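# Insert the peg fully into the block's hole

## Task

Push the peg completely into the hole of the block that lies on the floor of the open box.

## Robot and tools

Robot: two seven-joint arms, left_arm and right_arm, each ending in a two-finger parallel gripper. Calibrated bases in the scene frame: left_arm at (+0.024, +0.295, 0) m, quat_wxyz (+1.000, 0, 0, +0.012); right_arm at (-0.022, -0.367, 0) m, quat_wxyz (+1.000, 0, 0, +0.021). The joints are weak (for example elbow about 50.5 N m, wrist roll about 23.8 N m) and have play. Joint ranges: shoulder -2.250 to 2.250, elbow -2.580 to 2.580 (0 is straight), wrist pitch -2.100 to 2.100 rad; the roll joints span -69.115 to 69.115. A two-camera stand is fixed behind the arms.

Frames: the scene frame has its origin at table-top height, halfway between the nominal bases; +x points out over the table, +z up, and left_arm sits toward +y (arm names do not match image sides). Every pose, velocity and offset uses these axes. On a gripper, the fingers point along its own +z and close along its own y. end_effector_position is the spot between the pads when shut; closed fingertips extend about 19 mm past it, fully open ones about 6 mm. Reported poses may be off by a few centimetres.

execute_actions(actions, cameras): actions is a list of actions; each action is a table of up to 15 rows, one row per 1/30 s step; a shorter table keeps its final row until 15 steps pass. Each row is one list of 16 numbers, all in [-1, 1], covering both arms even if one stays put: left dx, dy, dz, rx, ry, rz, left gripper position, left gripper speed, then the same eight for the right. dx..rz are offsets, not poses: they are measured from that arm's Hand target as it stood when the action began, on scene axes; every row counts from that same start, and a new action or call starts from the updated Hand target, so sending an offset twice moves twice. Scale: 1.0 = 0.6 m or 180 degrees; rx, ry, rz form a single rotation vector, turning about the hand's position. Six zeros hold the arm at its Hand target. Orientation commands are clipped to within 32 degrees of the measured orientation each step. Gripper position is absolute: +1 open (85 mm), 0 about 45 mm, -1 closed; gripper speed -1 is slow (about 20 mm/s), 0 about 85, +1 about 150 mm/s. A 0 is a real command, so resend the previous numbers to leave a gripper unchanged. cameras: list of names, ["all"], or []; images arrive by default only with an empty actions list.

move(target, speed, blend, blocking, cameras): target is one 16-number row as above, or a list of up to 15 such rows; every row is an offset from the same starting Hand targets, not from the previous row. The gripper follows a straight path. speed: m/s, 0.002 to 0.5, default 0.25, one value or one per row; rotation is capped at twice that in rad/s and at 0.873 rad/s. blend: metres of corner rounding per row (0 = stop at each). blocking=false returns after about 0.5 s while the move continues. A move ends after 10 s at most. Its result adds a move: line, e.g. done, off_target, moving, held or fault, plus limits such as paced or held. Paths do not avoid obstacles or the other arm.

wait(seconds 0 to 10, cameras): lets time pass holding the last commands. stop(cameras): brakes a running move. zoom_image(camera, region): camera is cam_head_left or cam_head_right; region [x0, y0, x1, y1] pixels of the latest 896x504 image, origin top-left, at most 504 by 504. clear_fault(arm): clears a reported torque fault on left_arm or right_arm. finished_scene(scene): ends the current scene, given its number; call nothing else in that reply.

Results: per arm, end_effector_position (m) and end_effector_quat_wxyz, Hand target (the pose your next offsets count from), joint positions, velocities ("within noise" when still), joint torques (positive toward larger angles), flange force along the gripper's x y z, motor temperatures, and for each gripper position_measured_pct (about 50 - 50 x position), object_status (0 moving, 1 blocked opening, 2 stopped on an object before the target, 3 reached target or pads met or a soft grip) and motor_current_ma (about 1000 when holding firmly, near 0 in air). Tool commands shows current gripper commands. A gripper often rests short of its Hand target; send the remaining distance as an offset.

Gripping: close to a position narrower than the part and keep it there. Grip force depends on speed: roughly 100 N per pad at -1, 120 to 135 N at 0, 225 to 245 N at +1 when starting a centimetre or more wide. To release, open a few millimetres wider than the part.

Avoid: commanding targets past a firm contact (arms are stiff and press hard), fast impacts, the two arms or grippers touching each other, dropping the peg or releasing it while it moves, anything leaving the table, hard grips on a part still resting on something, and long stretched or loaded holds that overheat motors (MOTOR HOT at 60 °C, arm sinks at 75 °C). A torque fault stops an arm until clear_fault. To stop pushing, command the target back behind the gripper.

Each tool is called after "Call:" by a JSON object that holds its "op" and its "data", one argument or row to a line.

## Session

Done. Final state: ee .098 when bottomed. Scene 2.

Call:
{"op": "execute_actions", "data": {
  "actions": []
}}

Call:
{"op": "zoom_image", "data": {
  "camera": "cam_head_left",
  "region": [200, 250, 700, 480]
}}

Call:
{"op": "zoom_image", "data": {
  "camera": "cam_head_right",
  "region": [200, 250, 700, 480]
}}

Scene clock: 0.00 s.
left_arm: end_effector_position=(+0.4567, +0.5076, +0.1842) position_measured_pct=0.0 object_status=3 motor_current_ma=0 end_effector_quat_wxyz=(-0.300, -0.595, +0.702, -0.252) | right_arm: end_effector_position=(+0.1802, -0.2509, +0.2188) position_measured_pct=0.0 object_status=3 motor_current_ma=0 end_effector_quat_wxyz=(-0.216, +0.014, +0.959, +0.182)
Joint positions: left_arm=[-0.732 0.979 -0.068 0.982 0.491 1.869 2.138] | right_arm=[-0.13 0.235 0.092 2.085 -0.436 1.279 1.69]
Joint velocities: within noise
Joint torques (N m): no reading
Motor temperatures (°C): left_arm=[34 33 31 31 39 36 40] | right_arm=[32 30 28 33 39 35 38]
Flange force (N): no reading
Hand target: left_arm +0.4567, +0.5076, +0.1842; -0.300, -0.595, +0.702, -0.252 | right_arm +0.1802, -0.2509, +0.2188; -0.216, +0.014, +0.959, +0.182
Tool commands: left_gripper/position=+1.0 left_gripper/speed=+1.0 right_gripper/position=+1.0 right_gripper/speed=+1.0

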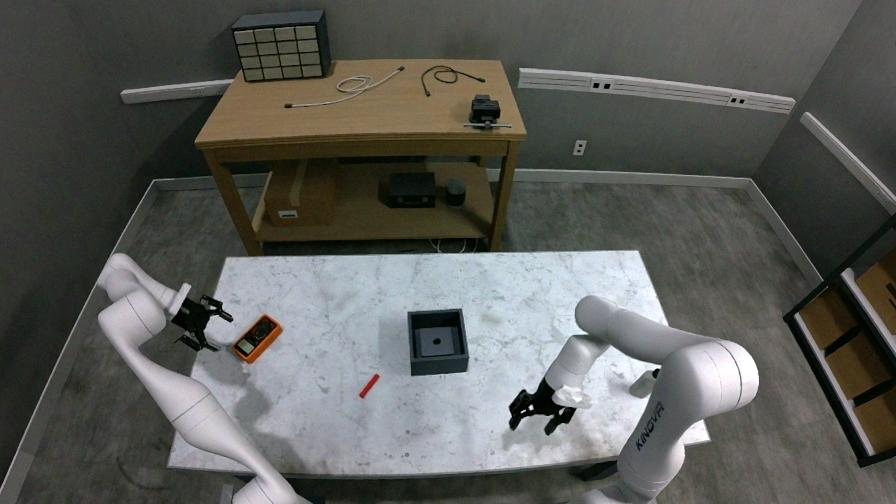

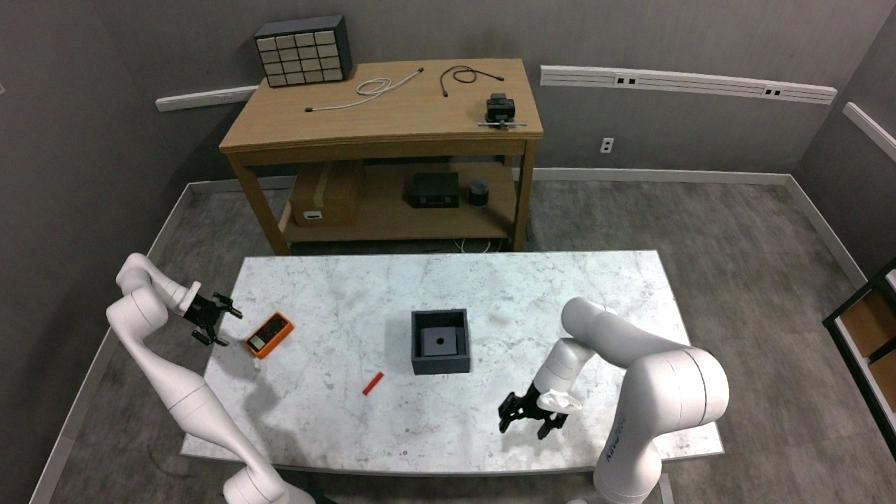

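Scaled by 1.008.

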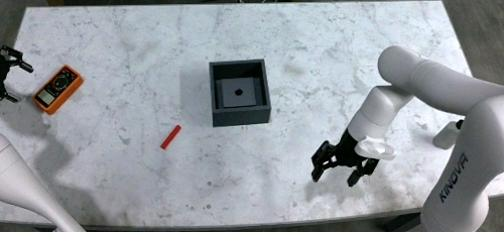

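Scaled by 1.008.

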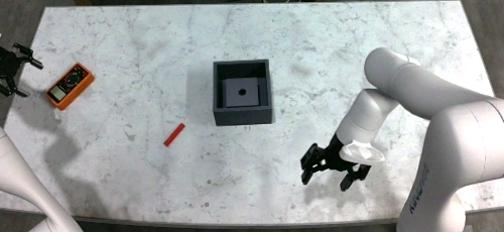

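Call:
{"op": "move", "data": {
  "target": [-0.2495,-0.5443,-0.12,0.0064,0.0018,0.3806,0.6,1,0,0,0,0,0,0,1,1],
  "speed": 0.4,
  "cameras": ["all"]
}}

Call:
{"op": "zoom_image", "data": {
  "camera": "cam_head_left",
  "region": [330, 320, 480, 430]
}}

Call:
{"op": "zoom_image", "data": {
  "camera": "cam_head_right",
  "region": [330, 320, 480, 430]
}}

Call:
{"op": "zoom_image", "data": {
  "camera": "cam_head_left",
  "region": [415, 300, 465, 360]
}}

Call:
{"op": "zoom_image", "data": {
  "camera": "cam_head_right",
  "region": [415, 300, 465, 360]
}}

Scene clock: 44.27 s.
left_arm: end_effector_position=(+0.3080, +0.1811, +0.1127) position_measured_pct=19.9 object_status=3 motor_current_ma=0 end_effector_quat_wxyz=(+0.148, +0.923, -0.297, +0.194) | right_arm: end_effector_position=(+0.1802, -0.2509, +0.2188) position_measured_pct=0.0 object_status=3 motor_current_ma=0 end_effector_quat_wxyz=(-0.216, +0.014, +0.959, +0.182)
Joint positions: left_arm=[0.261 0.3 -0.482 2.583 1.456 0.594 2.511] | right_arm=[-0.13 0.235 0.092 2.085 -0.436 1.279 1.69]
Joint torques (N m): left_arm=[-0.31 -9.93 0.57 -3 0.09 1.41 0.27] | right_arm=[1.17 -9.5 -0.69 -6.09 -0.13 1.59 -0.06]
Flange force (N): left_arm=no reading | right_arm=[3.0 1.8 2.7]
Hand target: left_arm +0.3070, +0.1810, +0.1122; +0.102, +0.890, -0.247, +0.369 | right_arm +0.1802, -0.2509, +0.2188; -0.216, +0.014, +0.959, +0.182
Off the commanded pose: left_arm 0.001 m, 22 deg | right_arm 0.000 m, 0 deg.
joint sent to its limit (left arm) — joint 4 (elbow), upper limit, where the elbow is as bent as it goes. The joint targets are off in orientation, not in position.
move: off_target (left_arm)

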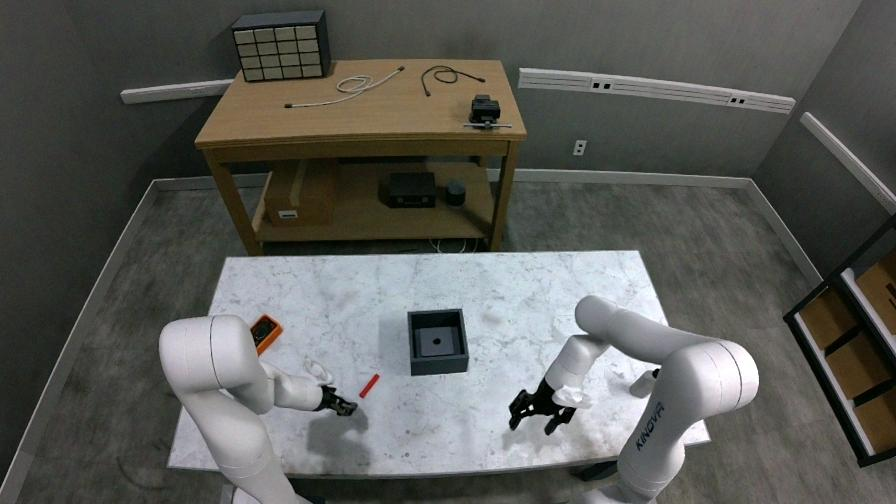

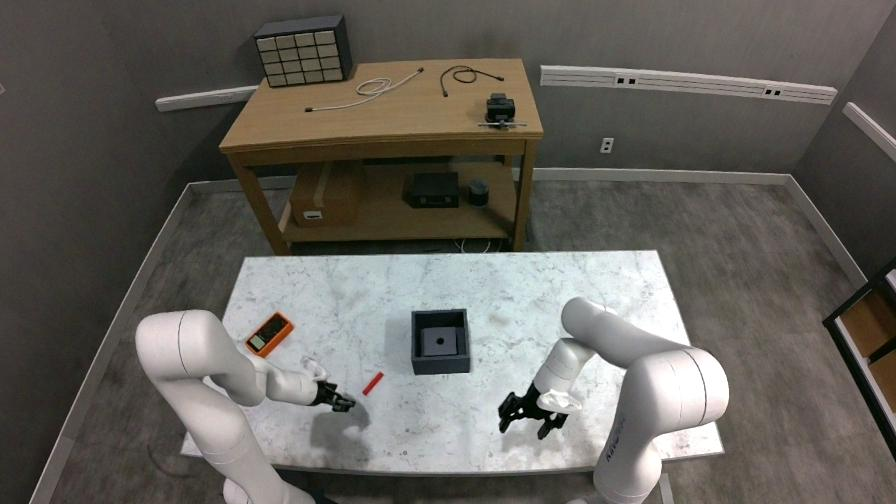

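Scaled by 3.360.

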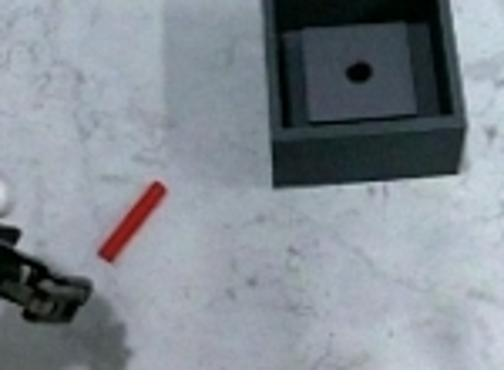

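Scaled by 3.360.

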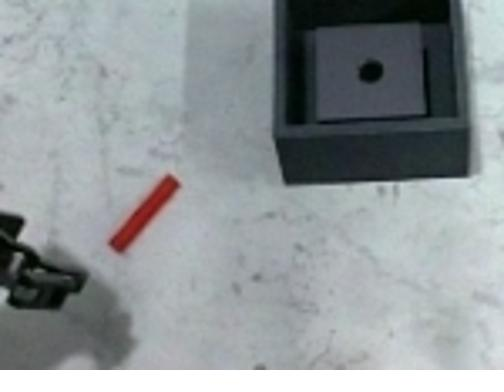

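Scaled by 8.400.

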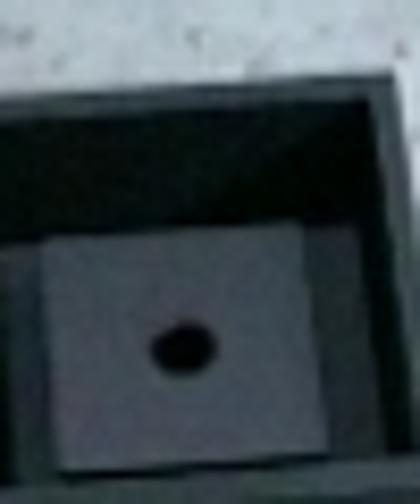

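Scaled by 8.400.

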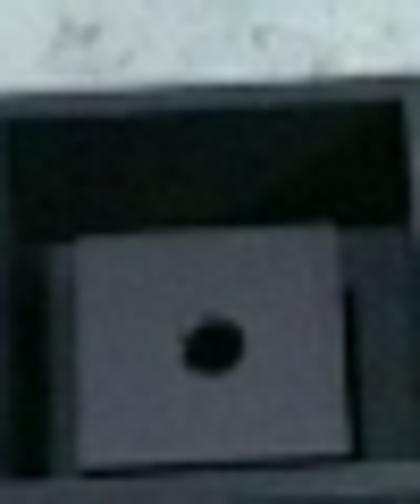

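Call:
{"op": "move", "data": {
  "target": [0.28,-0.1667,0.04,0.2575,0.4285,0,0.6,1,0,0,0,0,0,0,1,1],
  "speed": 0.4,
  "cameras": ["all"]
}}

Call:
{"op": "zoom_image", "data": {
  "camera": "cam_head_left",
  "region": [330, 320, 480, 430]
}}

Call:
{"op": "zoom_image", "data": {
  "camera": "cam_head_right",
  "region": [330, 320, 480, 430]
}}

Scene clock: 64.83 s.
left_arm: end_effector_position=(+0.4745, +0.0813, +0.1361) position_measured_pct=19.9 object_status=3 motor_current_ma=0 end_effector_quat_wxyz=(-0.098, +0.901, -0.253, -0.338) | right_arm: end_effector_position=(+0.1802, -0.2509, +0.2188) position_measured_pct=0.0 object_status=3 motor_current_ma=0 end_effector_quat_wxyz=(-0.216, +0.014, +0.959, +0.182)
Joint positions: left_arm=[0.542 1.225 -0.337 0.545 0.158 2.103 4.478] | right_arm=[-0.13 0.235 0.092 2.085 -0.436 1.279 1.69]
Joint torques (N m): left_arm=[-0.35 -26.71 -0.49 -6.74 -0.8 2.13 0.3] | right_arm=[1.15 -9.52 -0.68 -6.12 -0.14 1.59 -0.08]
Flange force (N): left_arm=[1.7 0.0 1.5] | right_arm=[3.1 1.7 2.8]
Hand target: left_arm +0.4751, +0.0810, +0.1362; -0.102, +0.890, -0.247, -0.368 | right_arm +0.1802, -0.2509, +0.2188; -0.216, +0.014, +0.959, +0.182
Off the commanded pose: left_arm 0.001 m, 4 deg | right_arm 0.000 m, 0 deg.
joint sent to its limit (left arm) — joint 6 (wrist pitch), upper limit. The joint targets are off in orientation, not in position.
move: off_target (left_arm); limits=paced

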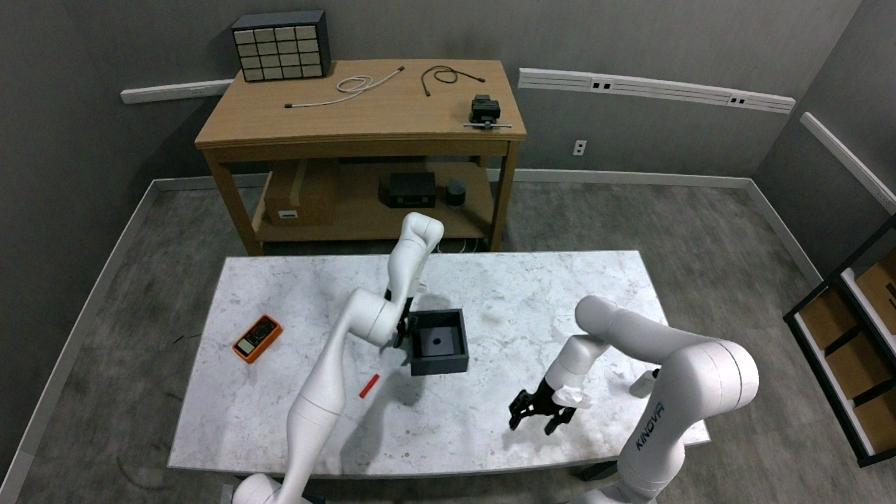

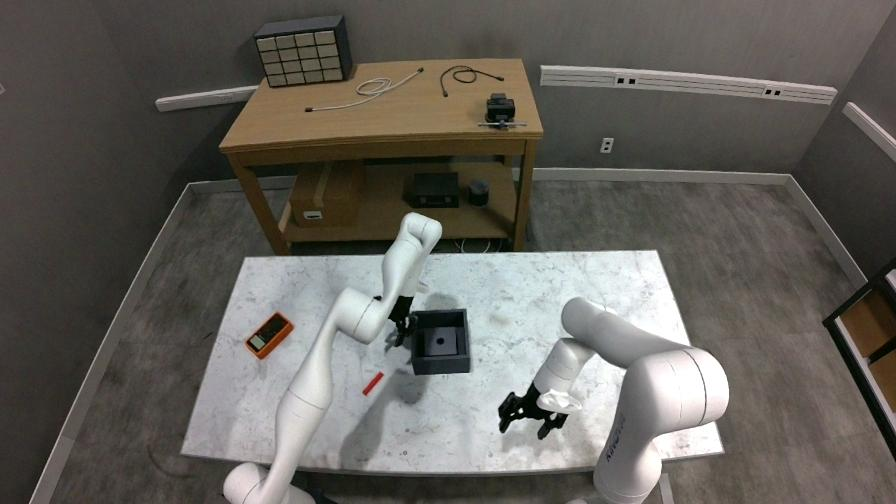

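Scaled by 3.360.

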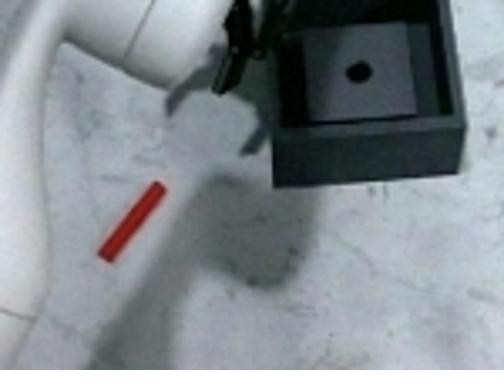

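Scaled by 3.360.

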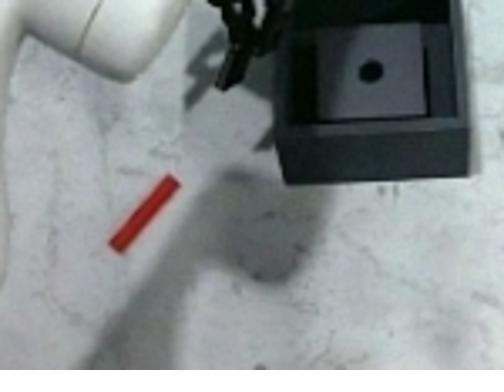

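Call:
{"op": "move", "data": {
  "target": [-0.0585,0.035,-0.1353,0,0,0,0.6,1,0,0,0,0,0,0,1,1],
  "cameras": ["all"]
}}

Call:
{"op": "zoom_image", "data": {
  "camera": "cam_head_left",
  "region": [340, 340, 430, 410]
}}

Call:
{"op": "zoom_image", "data": {
  "camera": "cam_head_right",
  "region": [340, 340, 430, 410]
}}

Scene clock: 71.87 s.
left_arm: end_effector_position=(+0.4400, +0.1020, +0.0551) position_measured_pct=19.9 object_status=3 motor_current_ma=0 end_effector_quat_wxyz=(-0.102, +0.890, -0.247, -0.368) | right_arm: end_effector_position=(+0.1802, -0.2509, +0.2188) position_measured_pct=0.0 object_status=3 motor_current_ma=0 end_effector_quat_wxyz=(-0.216, +0.014, +0.959, +0.182)
Joint positions: left_arm=[0.568 1.259 -0.341 0.798 0.163 1.89 4.46] | right_arm=[-0.13 0.235 0.092 2.085 -0.436 1.279 1.69]
Joint torques (N m): left_arm=[0.22 -24.97 -0.44 -5.75 -0.5 1.81 0.33] | right_arm=[1.21 -9.51 -0.69 -6.1 -0.12 1.6 -0.07]
Flange force (N): left_arm=[-0.1 -1.2 0.3] | right_arm=[3.0 1.8 2.8]
Hand target: left_arm +0.4399, +0.1020, +0.0550; -0.102, +0.890, -0.247, -0.368 | right_arm +0.1802, -0.2509, +0.2188; -0.216, +0.014, +0.959, +0.182
Off the commanded pose: left_arm 0.000 m, 0 deg | right_arm 0.000 m, 0 deg.
move: done

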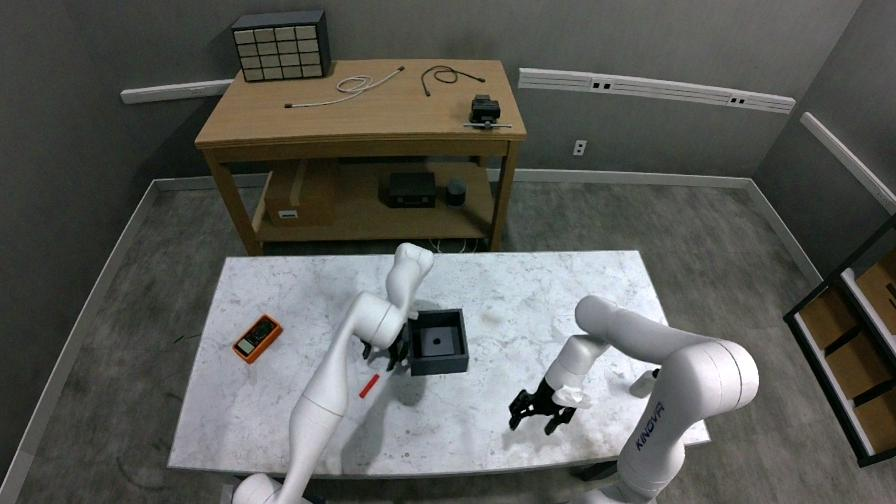

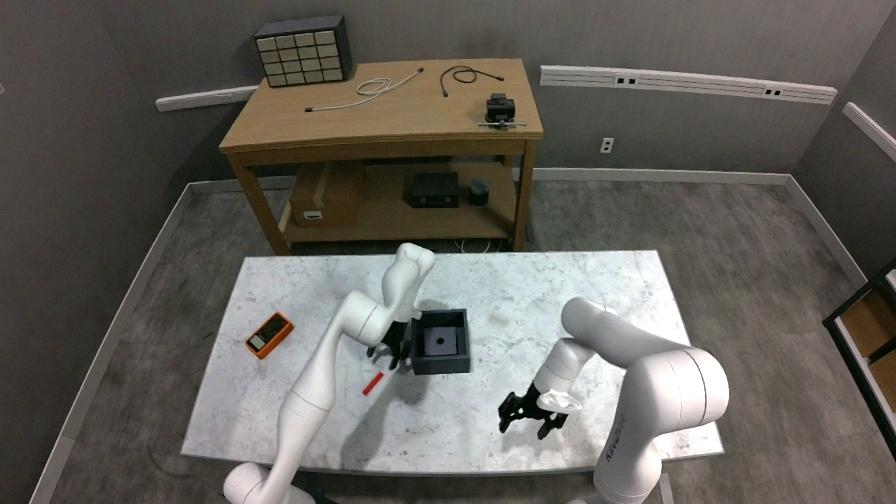

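Scaled by 5.600.

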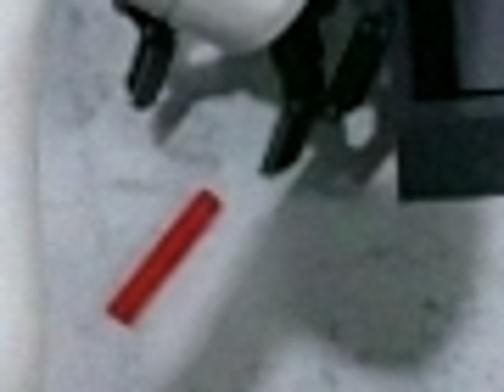

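Scaled by 5.600.

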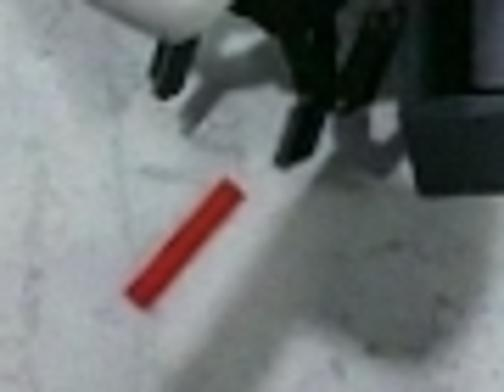

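Call:
{"op": "move", "data": {
  "target": [
    [-0.0415,0.01,-0.0537,0,0,0,0.6,1,0,0,0,0,0,0,1,1],
    [-0.0415,0.01,-0.0537,0,0,0,-1,-0.3,0,0,0,0,0,0,1,1],
    [-0.0415,0.01,0.17,0,0,0,-1,-0.3,0,0,0,0,0,0,1,1]
  ],
  "speed": [0.08,0.1,0.25]
}}

Call:
{"op": "move", "data": {
  "target": [0.1417,-0.2792,0.055,-0.4513,-0.2553,-0.2553,-1,-0.3,0,0,0,0,0,0,1,1],
  "cameras": ["all"]
}}

Call:
{"op": "zoom_image", "data": {
  "camera": "cam_head_left",
  "region": [415, 300, 465, 360]
}}

Call:
{"op": "zoom_image", "data": {
  "camera": "cam_head_right",
  "region": [415, 300, 465, 360]
}}

Scene clock: 100.27 s.
left_arm: end_effector_position=(+0.4150, +0.1080, +0.1570) position_measured_pct=98.7 object_status=3 motor_current_ma=960 end_effector_quat_wxyz=(-0.102, +0.890, -0.247, -0.368) | right_arm: end_effector_position=(+0.1802, -0.2509, +0.2188) position_measured_pct=0.0 object_status=3 motor_current_ma=0 end_effector_quat_wxyz=(-0.216, +0.014, +0.959, +0.182)
Joint positions: left_arm=[0.598 1.056 -0.354 0.92 0.125 1.97 4.441] | right_arm=[-0.13 0.235 0.092 2.085 -0.436 1.279 1.69]
Joint torques (N m): left_arm=[-0.36 -24.49 -1.03 -5.99 -0.85 2.47 0.23] | right_arm=[1.23 -9.52 -0.7 -6.13 -0.16 1.59 -0.11]
Flange force (N): left_arm=[2.2 0.1 1.5] | right_arm=[3.0 1.7 2.8]
Hand target: left_arm +0.4150, +0.1080, +0.1570; -0.102, +0.890, -0.247, -0.368 | right_arm +0.1802, -0.2509, +0.2188; -0.216, +0.014, +0.959, +0.182
Off the commanded pose: left_arm 0.000 m, 0 deg | right_arm 0.000 m, 0 deg.
TORQUE WARNING: the torque sensor of joint 2 (shoulder) of the left arm reached its warning level (56.7 N m). A warning alone does not stop the arm.
move: done; target 2's new numbers were sent with left_arm's hand 0.010 m and 1 deg from that target

Scene clock: 104.53 s.
left_arm: end_effector_position=(+0.5001, -0.0595, +0.1900) position_measured_pct=98.7 object_status=3 motor_current_ma=960 end_effector_quat_wxyz=(+0.271, +0.653, -0.653, +0.271) | right_arm: end_effector_position=(+0.1802, -0.2509, +0.2188) position_measured_pct=0.0 object_status=3 motor_current_ma=0 end_effector_quat_wxyz=(-0.216, +0.014, +0.959, +0.182)
Joint positions: left_arm=[0.083 0.674 0.262 1.64 0.861 0.829 2.793] | right_arm=[-0.13 0.235 0.092 2.085 -0.436 1.279 1.69]
Joint torques (N m): left_arm=[-0.78 -19.99 3.62 -7.34 1.24 0.98 -0.01] | right_arm=[1.21 -9.55 -0.7 -6.1 -0.15 1.6 -0.06]
Flange force (N): left_arm=[-0.3 -1.2 3.4] | right_arm=[2.9 1.8 2.8]
Hand target: left_arm +0.5001, -0.0595, +0.1900; +0.271, +0.653, -0.653, +0.271 | right_arm +0.1802, -0.2509, +0.2188; -0.216, +0.014, +0.959, +0.182
Off the commanded pose: left_arm 0.000 m, 0 deg | right_arm 0.000 m, 0 deg.
move: done

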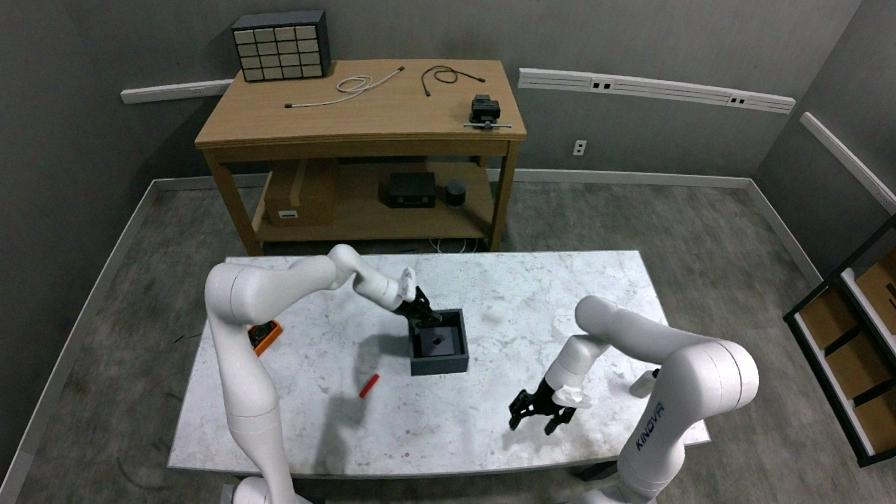

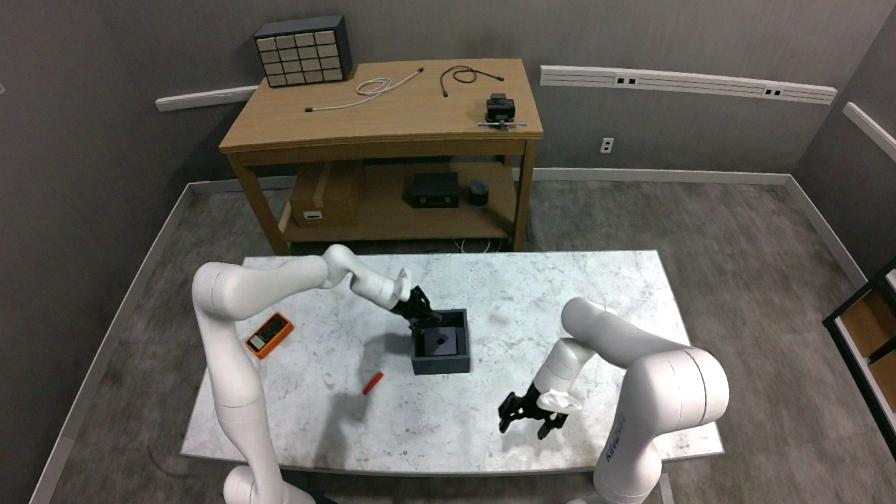

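Scaled by 8.400.

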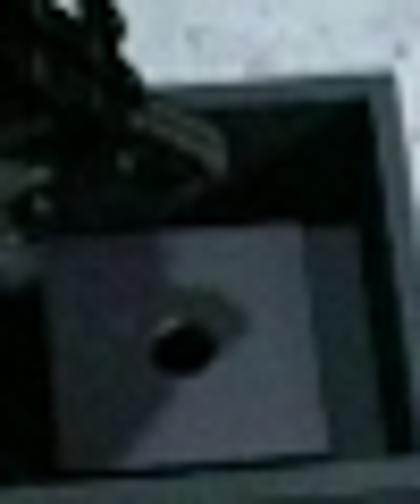

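Scaled by 8.400.

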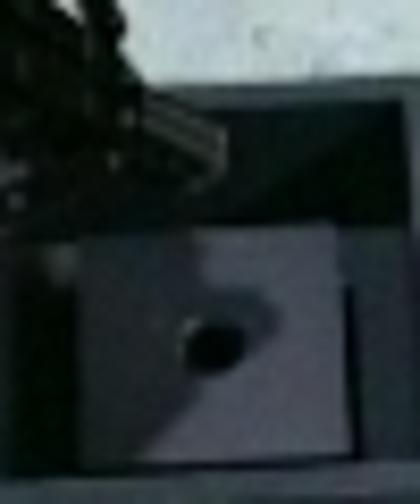

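Call:
{"op": "move", "data": {
  "target": [
    [-0.1417,0.2792,-0.055,0.4513,0.2553,0.2553,0.2,1,0,0,0,0,0,0,1,1],
    [-0.1417,0.2792,-0.253,0.4513,0.2553,0.2553,0.2,1,0,0,0,0,0,0,1,1]
  ],
  "speed": [0.3,0.12],
  "cameras": ["all"]
}}

Call:
{"op": "zoom_image", "data": {
  "camera": "cam_head_left",
  "region": [340, 340, 430, 410]
}}

Call:
{"op": "zoom_image", "data": {
  "camera": "cam_head_right",
  "region": [340, 340, 430, 410]
}}

Scene clock: 127.10 s.
left_arm: end_effector_position=(+0.4151, +0.1079, +0.0385) position_measured_pct=39.8 object_status=3 motor_current_ma=0 end_effector_quat_wxyz=(-0.102, +0.890, -0.248, -0.368) | right_arm: end_effector_position=(+0.1802, -0.2509, +0.2188) position_measured_pct=0.0 object_status=3 motor_current_ma=0 end_effector_quat_wxyz=(-0.216, +0.014, +0.959, +0.182)
Joint positions: left_arm=[0.592 1.221 -0.329 0.957 0.158 1.772 4.462] | right_arm=[-0.13 0.235 0.092 2.085 -0.436 1.279 1.69]
Joint velocities: left_arm=[-0.001 0.005 0 -0.001 0 -0.001 0.001] | right_arm=[within noise]
Joint torques (N m): left_arm=[-4.49 35.46 1.56 8.27 -0.52 -9.53 2.74] | right_arm=[1.18 -9.53 -0.71 -6.12 -0.16 1.61 -0.06]
Flange force (N): left_arm=[-90.8 7.2 -63.8] | right_arm=[3.0 1.7 2.8]
Hand target: left_arm +0.4150, +0.1080, +0.0382; -0.102, +0.890, -0.247, -0.368 | right_arm +0.1802, -0.2509, +0.2188; -0.216, +0.014, +0.959, +0.182
Off the commanded pose: left_arm 0.000 m, 0 deg | right_arm 0.000 m, 0 deg.
move: done

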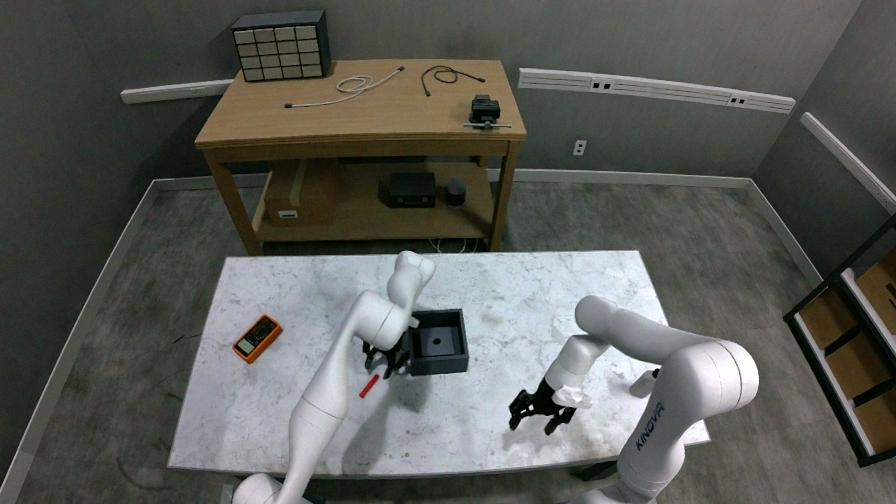

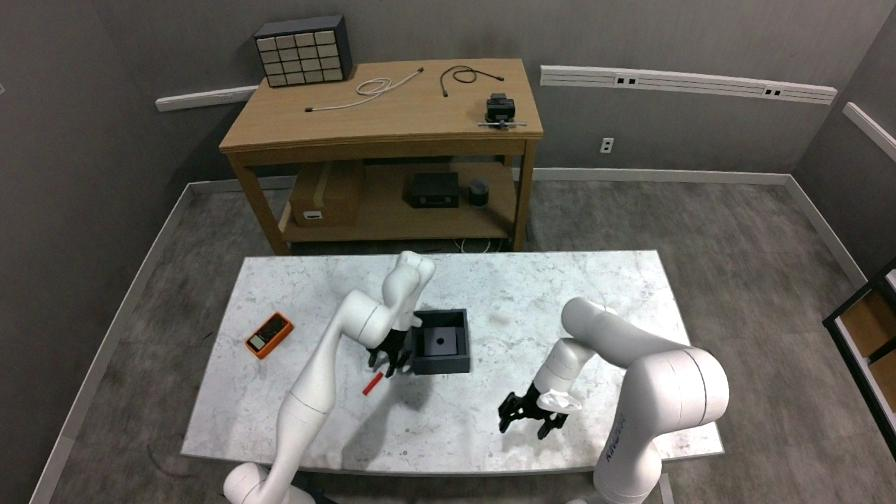

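Scaled by 5.600.

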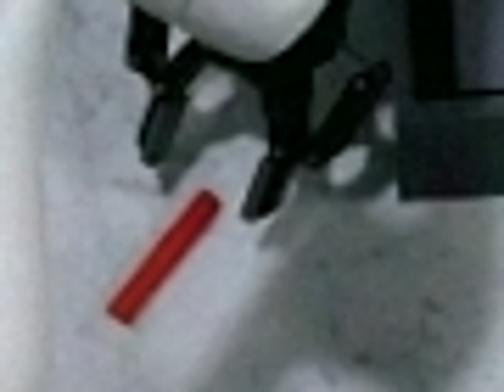

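Scaled by 5.600.

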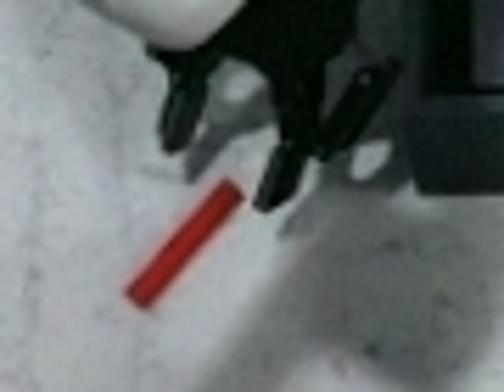

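Call:
{"op": "move", "data": {
  "target": [
    [0,0,0.05,0,0,0,0.2,1,0,0,0,0,0,0,1,1],
    [-0.0417,0.0267,0.103,-0.1288,-0.2143,0,0.2,1,0,0,0,0,0,0,1,1],
    [-0.0417,0.0267,-0.0253,-0.1288,-0.2143,0,0.2,1,0,0,0,0,0,0,1,1],
    [-0.0417,0.0267,-0.0253,-0.1288,-0.2143,0,-1,-0.3,0,0,0,0,0,0,1,1],
    [-0.0417,0.0267,0.08,-0.1288,-0.2143,0,-1,-0.3,0,0,0,0,0,0,1,1]
  ],
  "speed": [0.2,0.3,0.1,0.1,0.2],
  "cameras": ["all"]
}}

Call:
{"op": "zoom_image", "data": {
  "camera": "cam_head_left",
  "region": [340, 340, 430, 410]
}}

Scene clock: 168.87 s.
left_arm: end_effector_position=(+0.3900, +0.1240, +0.0862) position_measured_pct=85.7 object_status=2 motor_current_ma=1000 end_effector_quat_wxyz=(+0.000, +0.963, -0.268, +0.000) | right_arm: end_effector_position=(+0.1802, -0.2509, +0.2188) position_measured_pct=0.0 object_status=3 motor_current_ma=0 end_effector_quat_wxyz=(-0.216, +0.014, +0.959, +0.182)
Joint positions: left_arm=[0.658 0.553 -0.361 1.952 0.297 0.687 4.261] | right_arm=[-0.13 0.235 0.092 2.085 -0.436 1.279 1.69]
Joint torques (N m): left_arm=[-0.52 -16.4 -0.47 -5.56 -0.41 0.23 0.12] | right_arm=[1.15 -9.52 -0.7 -6.12 -0.14 1.59 -0.07]
Motor temperatures (°C): left_arm=[34 38 31 31 39 38 40] | right_arm=[32 31 28 33 39 35 38]
Flange force (N): left_arm=[0.4 1.1 2.3] | right_arm=[3.0 1.7 2.7]
Hand target: left_arm +0.3900, +0.1240, +0.0862; +0.000, +0.963, -0.268, +0.000 | right_arm +0.1802, -0.2509, +0.2188; -0.216, +0.014, +0.959, +0.182
Off the commanded pose: left_arm 0.000 m, 0 deg | right_arm 0.000 m, 0 deg.
move: done

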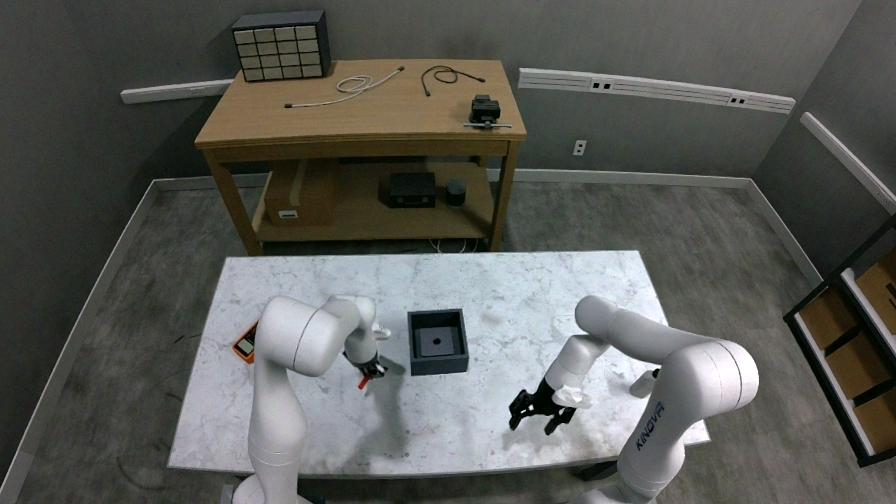

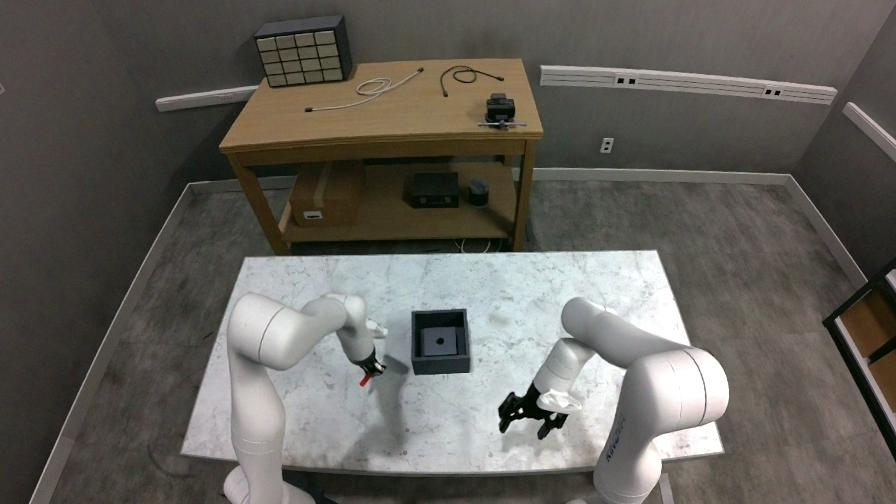

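Scaled by 5.600.

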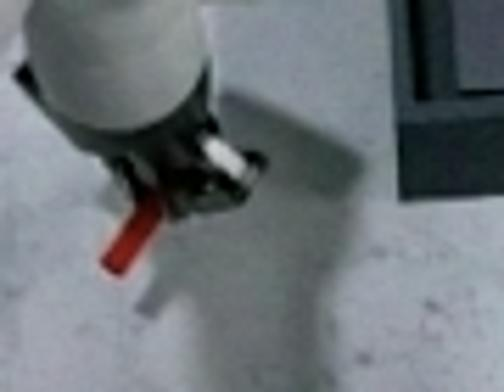

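Call:
{"op": "move", "data": {
  "target": [
    [0.2167,0.01,0.02,0,0,-0.828,-1,-0.3,0,0,0,0,0,0,1,1],
    [0.2167,0.01,-0.1037,0,0,-0.828,-1,-0.3,0,0,0,0,0,0,1,1],
    [0.2167,0.01,-0.1037,0,0,-0.828,0.1,-0.3,0,0,0,0,0,0,1,1],
    [0.2167,0.01,0.02,0,0,-0.828,0.1,-0.3,0,0,0,0,0,0,1,1]
  ],
  "speed": [0.3,0.1,0.1,0.25]
}}

Call:
{"op": "move", "data": {
  "target": [
    [-0.133,0,0.005,0,-0.25,0,0.1,1,0,0,0,0,0,0,1,1],
    [-0.045,0,-0.1257,0,-0.25,0,0.1,1,0,0,0,0,0,0,1,1],
    [-0.045,0,-0.1257,0,-0.25,0,-1,-0.3,0,0,0,0,0,0,1,1],
    [-0.045,0,0.12,0,-0.25,0,-1,-0.3,0,0,0,0,0,0,1,1]
  ],
  "speed": [0.3,0.12,0.1,0.25],
  "cameras": ["all"]
}}

Call:
{"op": "zoom_image", "data": {
  "camera": "cam_head_left",
  "region": [330, 270, 470, 375]
}}

Scene clock: 194.13 s.
left_arm: end_effector_position=(+0.5200, +0.1300, +0.0982) position_measured_pct=45.0 object_status=3 motor_current_ma=0 end_effector_quat_wxyz=(+0.000, +0.001, +1.000, +0.000) | right_arm: end_effector_position=(+0.1802, -0.2509, +0.2188) position_measured_pct=0.0 object_status=3 motor_current_ma=0 end_effector_quat_wxyz=(-0.216, +0.014, +0.959, +0.182)
Joint positions: left_arm=[0.09 0.738 0.349 1.532 -0.292 0.924 2.078] | right_arm=[-0.13 0.235 0.092 2.085 -0.436 1.279 1.69]
Joint torques (N m): left_arm=[-0.33 -20.54 3.18 -7.19 -0.33 0.38 0.28] | right_arm=[1.14 -9.54 -0.68 -6.13 -0.14 1.6 -0.05]
Flange force (N): left_arm=[0.6 0.0 2.9] | right_arm=[3.0 1.7 2.8]
Hand target: left_arm +0.5201, +0.1300, +0.0982; +0.000, +0.001, +1.000, +0.000 | right_arm +0.1802, -0.2509, +0.2188; -0.216, +0.014, +0.959, +0.182
Off the commanded pose: left_arm 0.000 m, 0 deg | right_arm 0.000 m, 0 deg.
move: done

Scene clock: 200.23 s.
left_arm: end_effector_position=(+0.4930, +0.1299, +0.1702) position_measured_pct=86.1 object_status=2 motor_current_ma=1000 end_effector_quat_wxyz=(+0.382, +0.001, +0.924, +0.000) | right_arm: end_effector_position=(+0.1802, -0.2509, +0.2188) position_measured_pct=0.0 object_status=3 motor_current_ma=0 end_effector_quat_wxyz=(-0.216, +0.014, +0.959, +0.182)
Joint positions: left_arm=[1.229 0.55 -0.94 2.275 -0.379 -0.228 2.481] | right_arm=[-0.13 0.235 0.092 2.085 -0.436 1.279 1.69]
Joint torques (N m): left_arm=[-0.33 -13.01 -3.11 -5.78 -0.05 -0.97 0.27] | right_arm=[1.18 -9.5 -0.72 -6.07 -0.16 1.59 -0.05]
Flange force (N): left_arm=[5.4 -1.8 0.5] | right_arm=[3.0 1.8 2.6]
Hand target: left_arm +0.4930, +0.1300, +0.1702; +0.382, +0.001, +0.924, +0.000 | right_arm +0.1802, -0.2509, +0.2188; -0.216, +0.014, +0.959, +0.182
Off the commanded pose: left_arm 0.000 m, 0 deg | right_arm 0.000 m, 0 deg.
move: done

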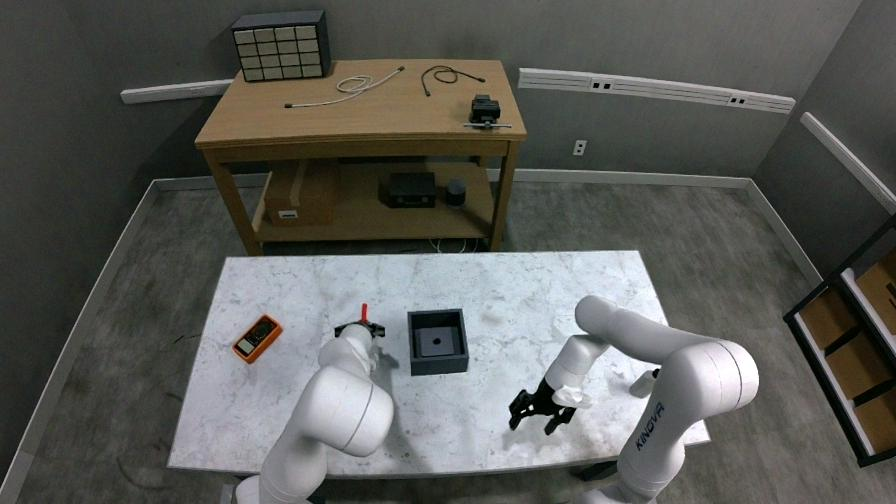

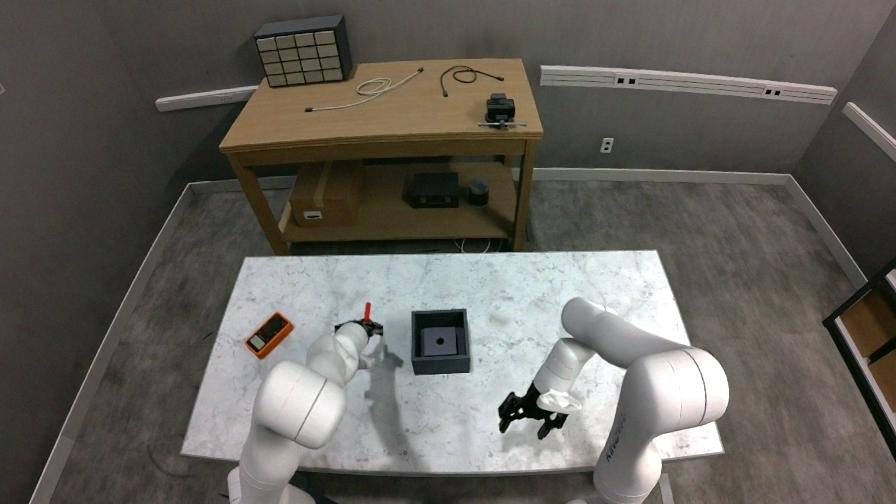

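Scaled by 3.600.

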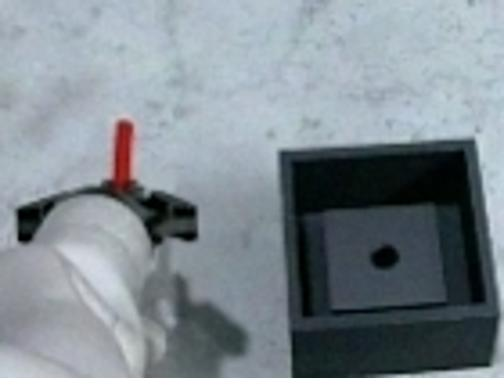

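Call:
{"op": "move", "data": {
  "target": [
    [0.0117,-0.3158,0.04,-0.3849,0.3849,0.3849,-1,-0.3,0,0,0,0,0,0,1,1],
    [0.0117,-0.3158,-0.0167,-0.3849,0.3849,0.3849,-1,-0.3,0,0,0,0,0,0,1,1]
  ],
  "speed": [0.35,0.15],
  "cameras": ["all"]
}}

Call:
{"op": "zoom_image", "data": {
  "camera": "cam_head_left",
  "region": [415, 300, 465, 360]
}}

Call:
{"op": "zoom_image", "data": {
  "camera": "cam_head_right",
  "region": [415, 300, 465, 360]
}}

Scene clock: 213.97 s.
left_arm: end_effector_position=(+0.5001, -0.0595, +0.1603) position_measured_pct=86.1 object_status=2 motor_current_ma=1000 end_effector_quat_wxyz=(+0.270, +0.653, -0.654, +0.271) | right_arm: end_effector_position=(+0.1802, -0.2509, +0.2188) position_measured_pct=0.0 object_status=3 motor_current_ma=0 end_effector_quat_wxyz=(-0.216, +0.014, +0.959, +0.182)
Joint positions: left_arm=[0.161 0.713 0.138 1.662 0.985 0.841 2.662] | right_arm=[-0.13 0.235 0.092 2.085 -0.436 1.279 1.69]
Joint torques (N m): left_arm=[-0.38 -20.44 3.32 -6.94 1.04 1.29 0.24] | right_arm=[1.18 -9.56 -0.69 -6.09 -0.14 1.62 -0.07]
Flange force (N): left_arm=[-1.7 0.1 2.8] | right_arm=[2.9 1.8 2.8]
Hand target: left_arm +0.5001, -0.0595, +0.1602; +0.270, +0.653, -0.654, +0.271 | right_arm +0.1802, -0.2509, +0.2188; -0.216, +0.014, +0.959, +0.182
Off the commanded pose: left_arm 0.000 m, 0 deg | right_arm 0.000 m, 0 deg.
move: done

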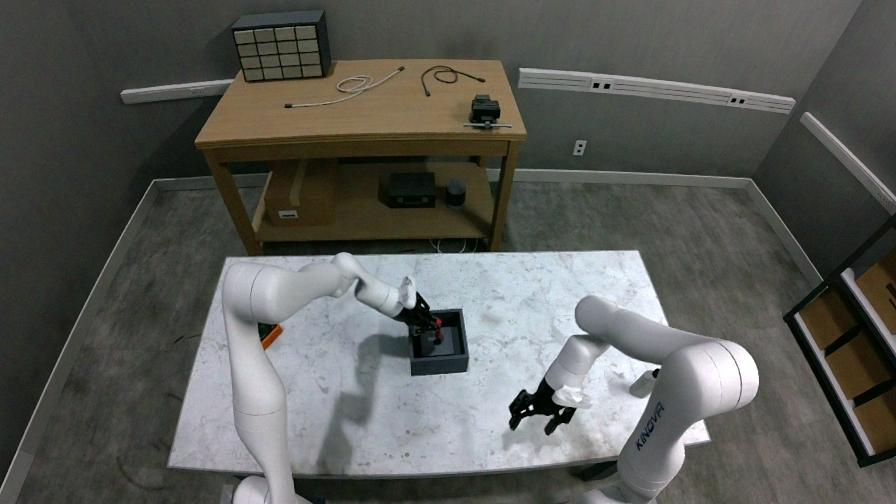

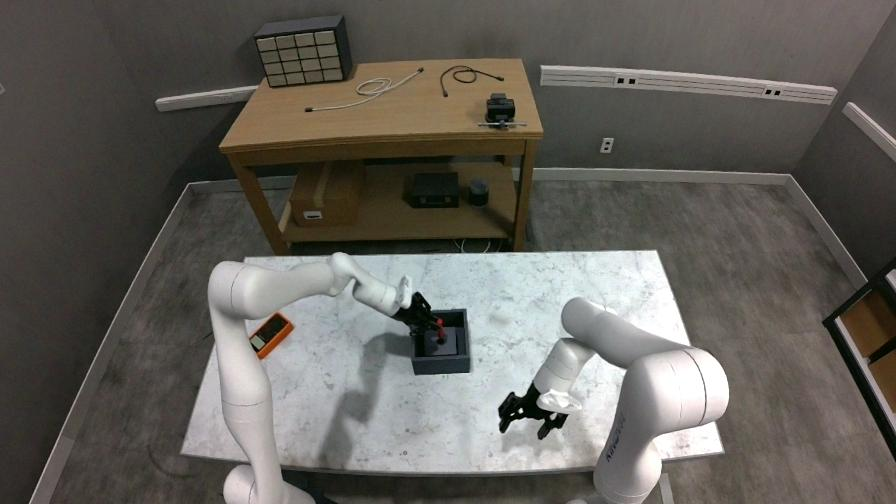

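Scaled by 8.400.

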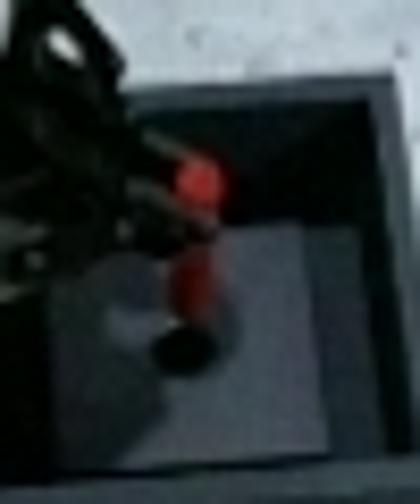

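Scaled by 8.400.

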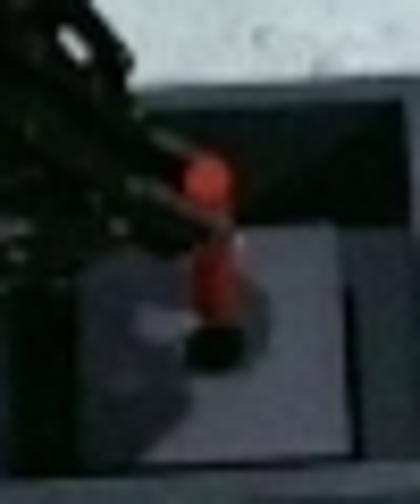

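Call:
{"op": "move", "data": {
  "target": [0.009,0.0016,-0.05,0,0,0,-1,-0.3,0,0,0,0,0,0,1,1],
  "speed": 0.15,
  "cameras": ["all"]
}}

Call:
{"op": "zoom_image", "data": {
  "camera": "cam_head_left",
  "region": [415, 300, 465, 360]
}}

Call:
{"op": "zoom_image", "data": {
  "camera": "cam_head_right",
  "region": [415, 300, 465, 360]
}}

Scene clock: 230.13 s.
left_arm: end_effector_position=(+0.5055, -0.0586, +0.1304) position_measured_pct=86.1 object_status=2 motor_current_ma=1000 end_effector_quat_wxyz=(+0.270, +0.653, -0.654, +0.271) | right_arm: end_effector_position=(+0.1802, -0.2509, +0.2188) position_measured_pct=0.0 object_status=3 motor_current_ma=0 end_effector_quat_wxyz=(-0.216, +0.014, +0.959, +0.182)
Joint positions: left_arm=[0.15 0.774 0.15 1.662 1.013 0.804 2.597] | right_arm=[-0.13 0.235 0.092 2.085 -0.436 1.279 1.69]
Joint torques (N m): left_arm=[1.27 -2.13 -2.11 -1.17 -2.23 -4.58 0.09] | right_arm=[1.16 -9.5 -0.7 -6.1 -0.13 1.63 -0.05]
Flange force (N): left_arm=[19.6 7.2 -31.8] | right_arm=[3.0 1.8 2.8]
Hand target: left_arm +0.5055, -0.0585, +0.1302; +0.270, +0.653, -0.654, +0.271 | right_arm +0.1802, -0.2509, +0.2188; -0.216, +0.014, +0.959, +0.182
Off the commanded pose: left_arm 0.000 m, 0 deg | right_arm 0.000 m, 0 deg.
move: done

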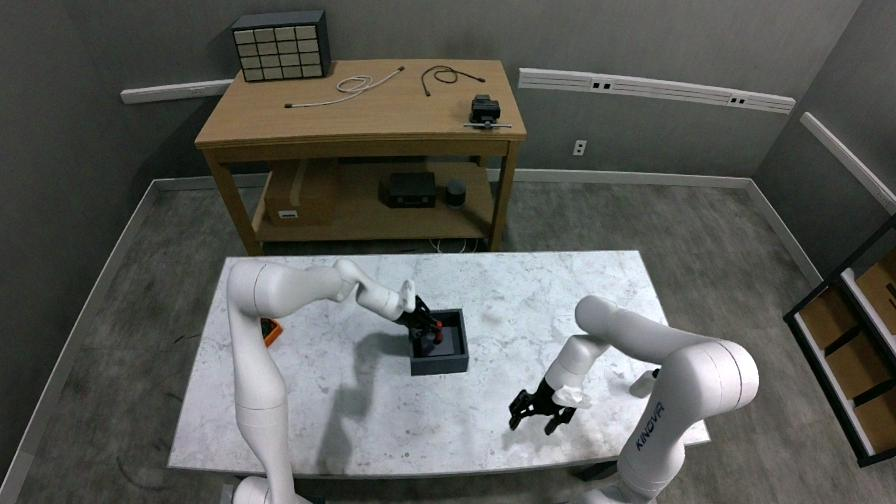

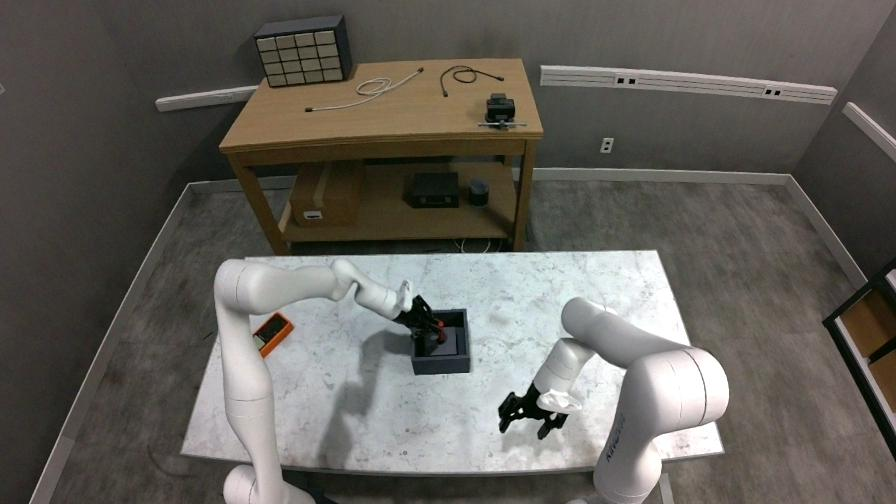

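Scaled by 8.400.

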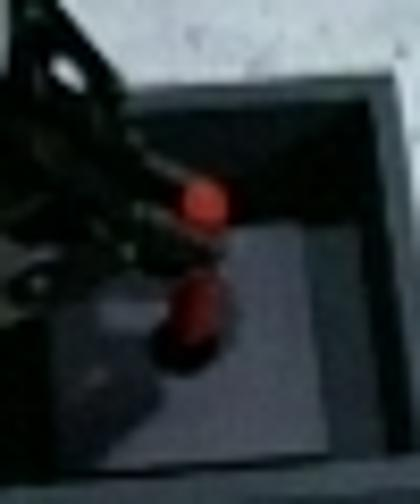

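Scaled by 8.400.

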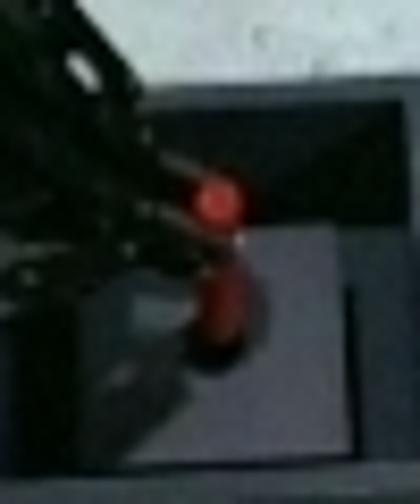

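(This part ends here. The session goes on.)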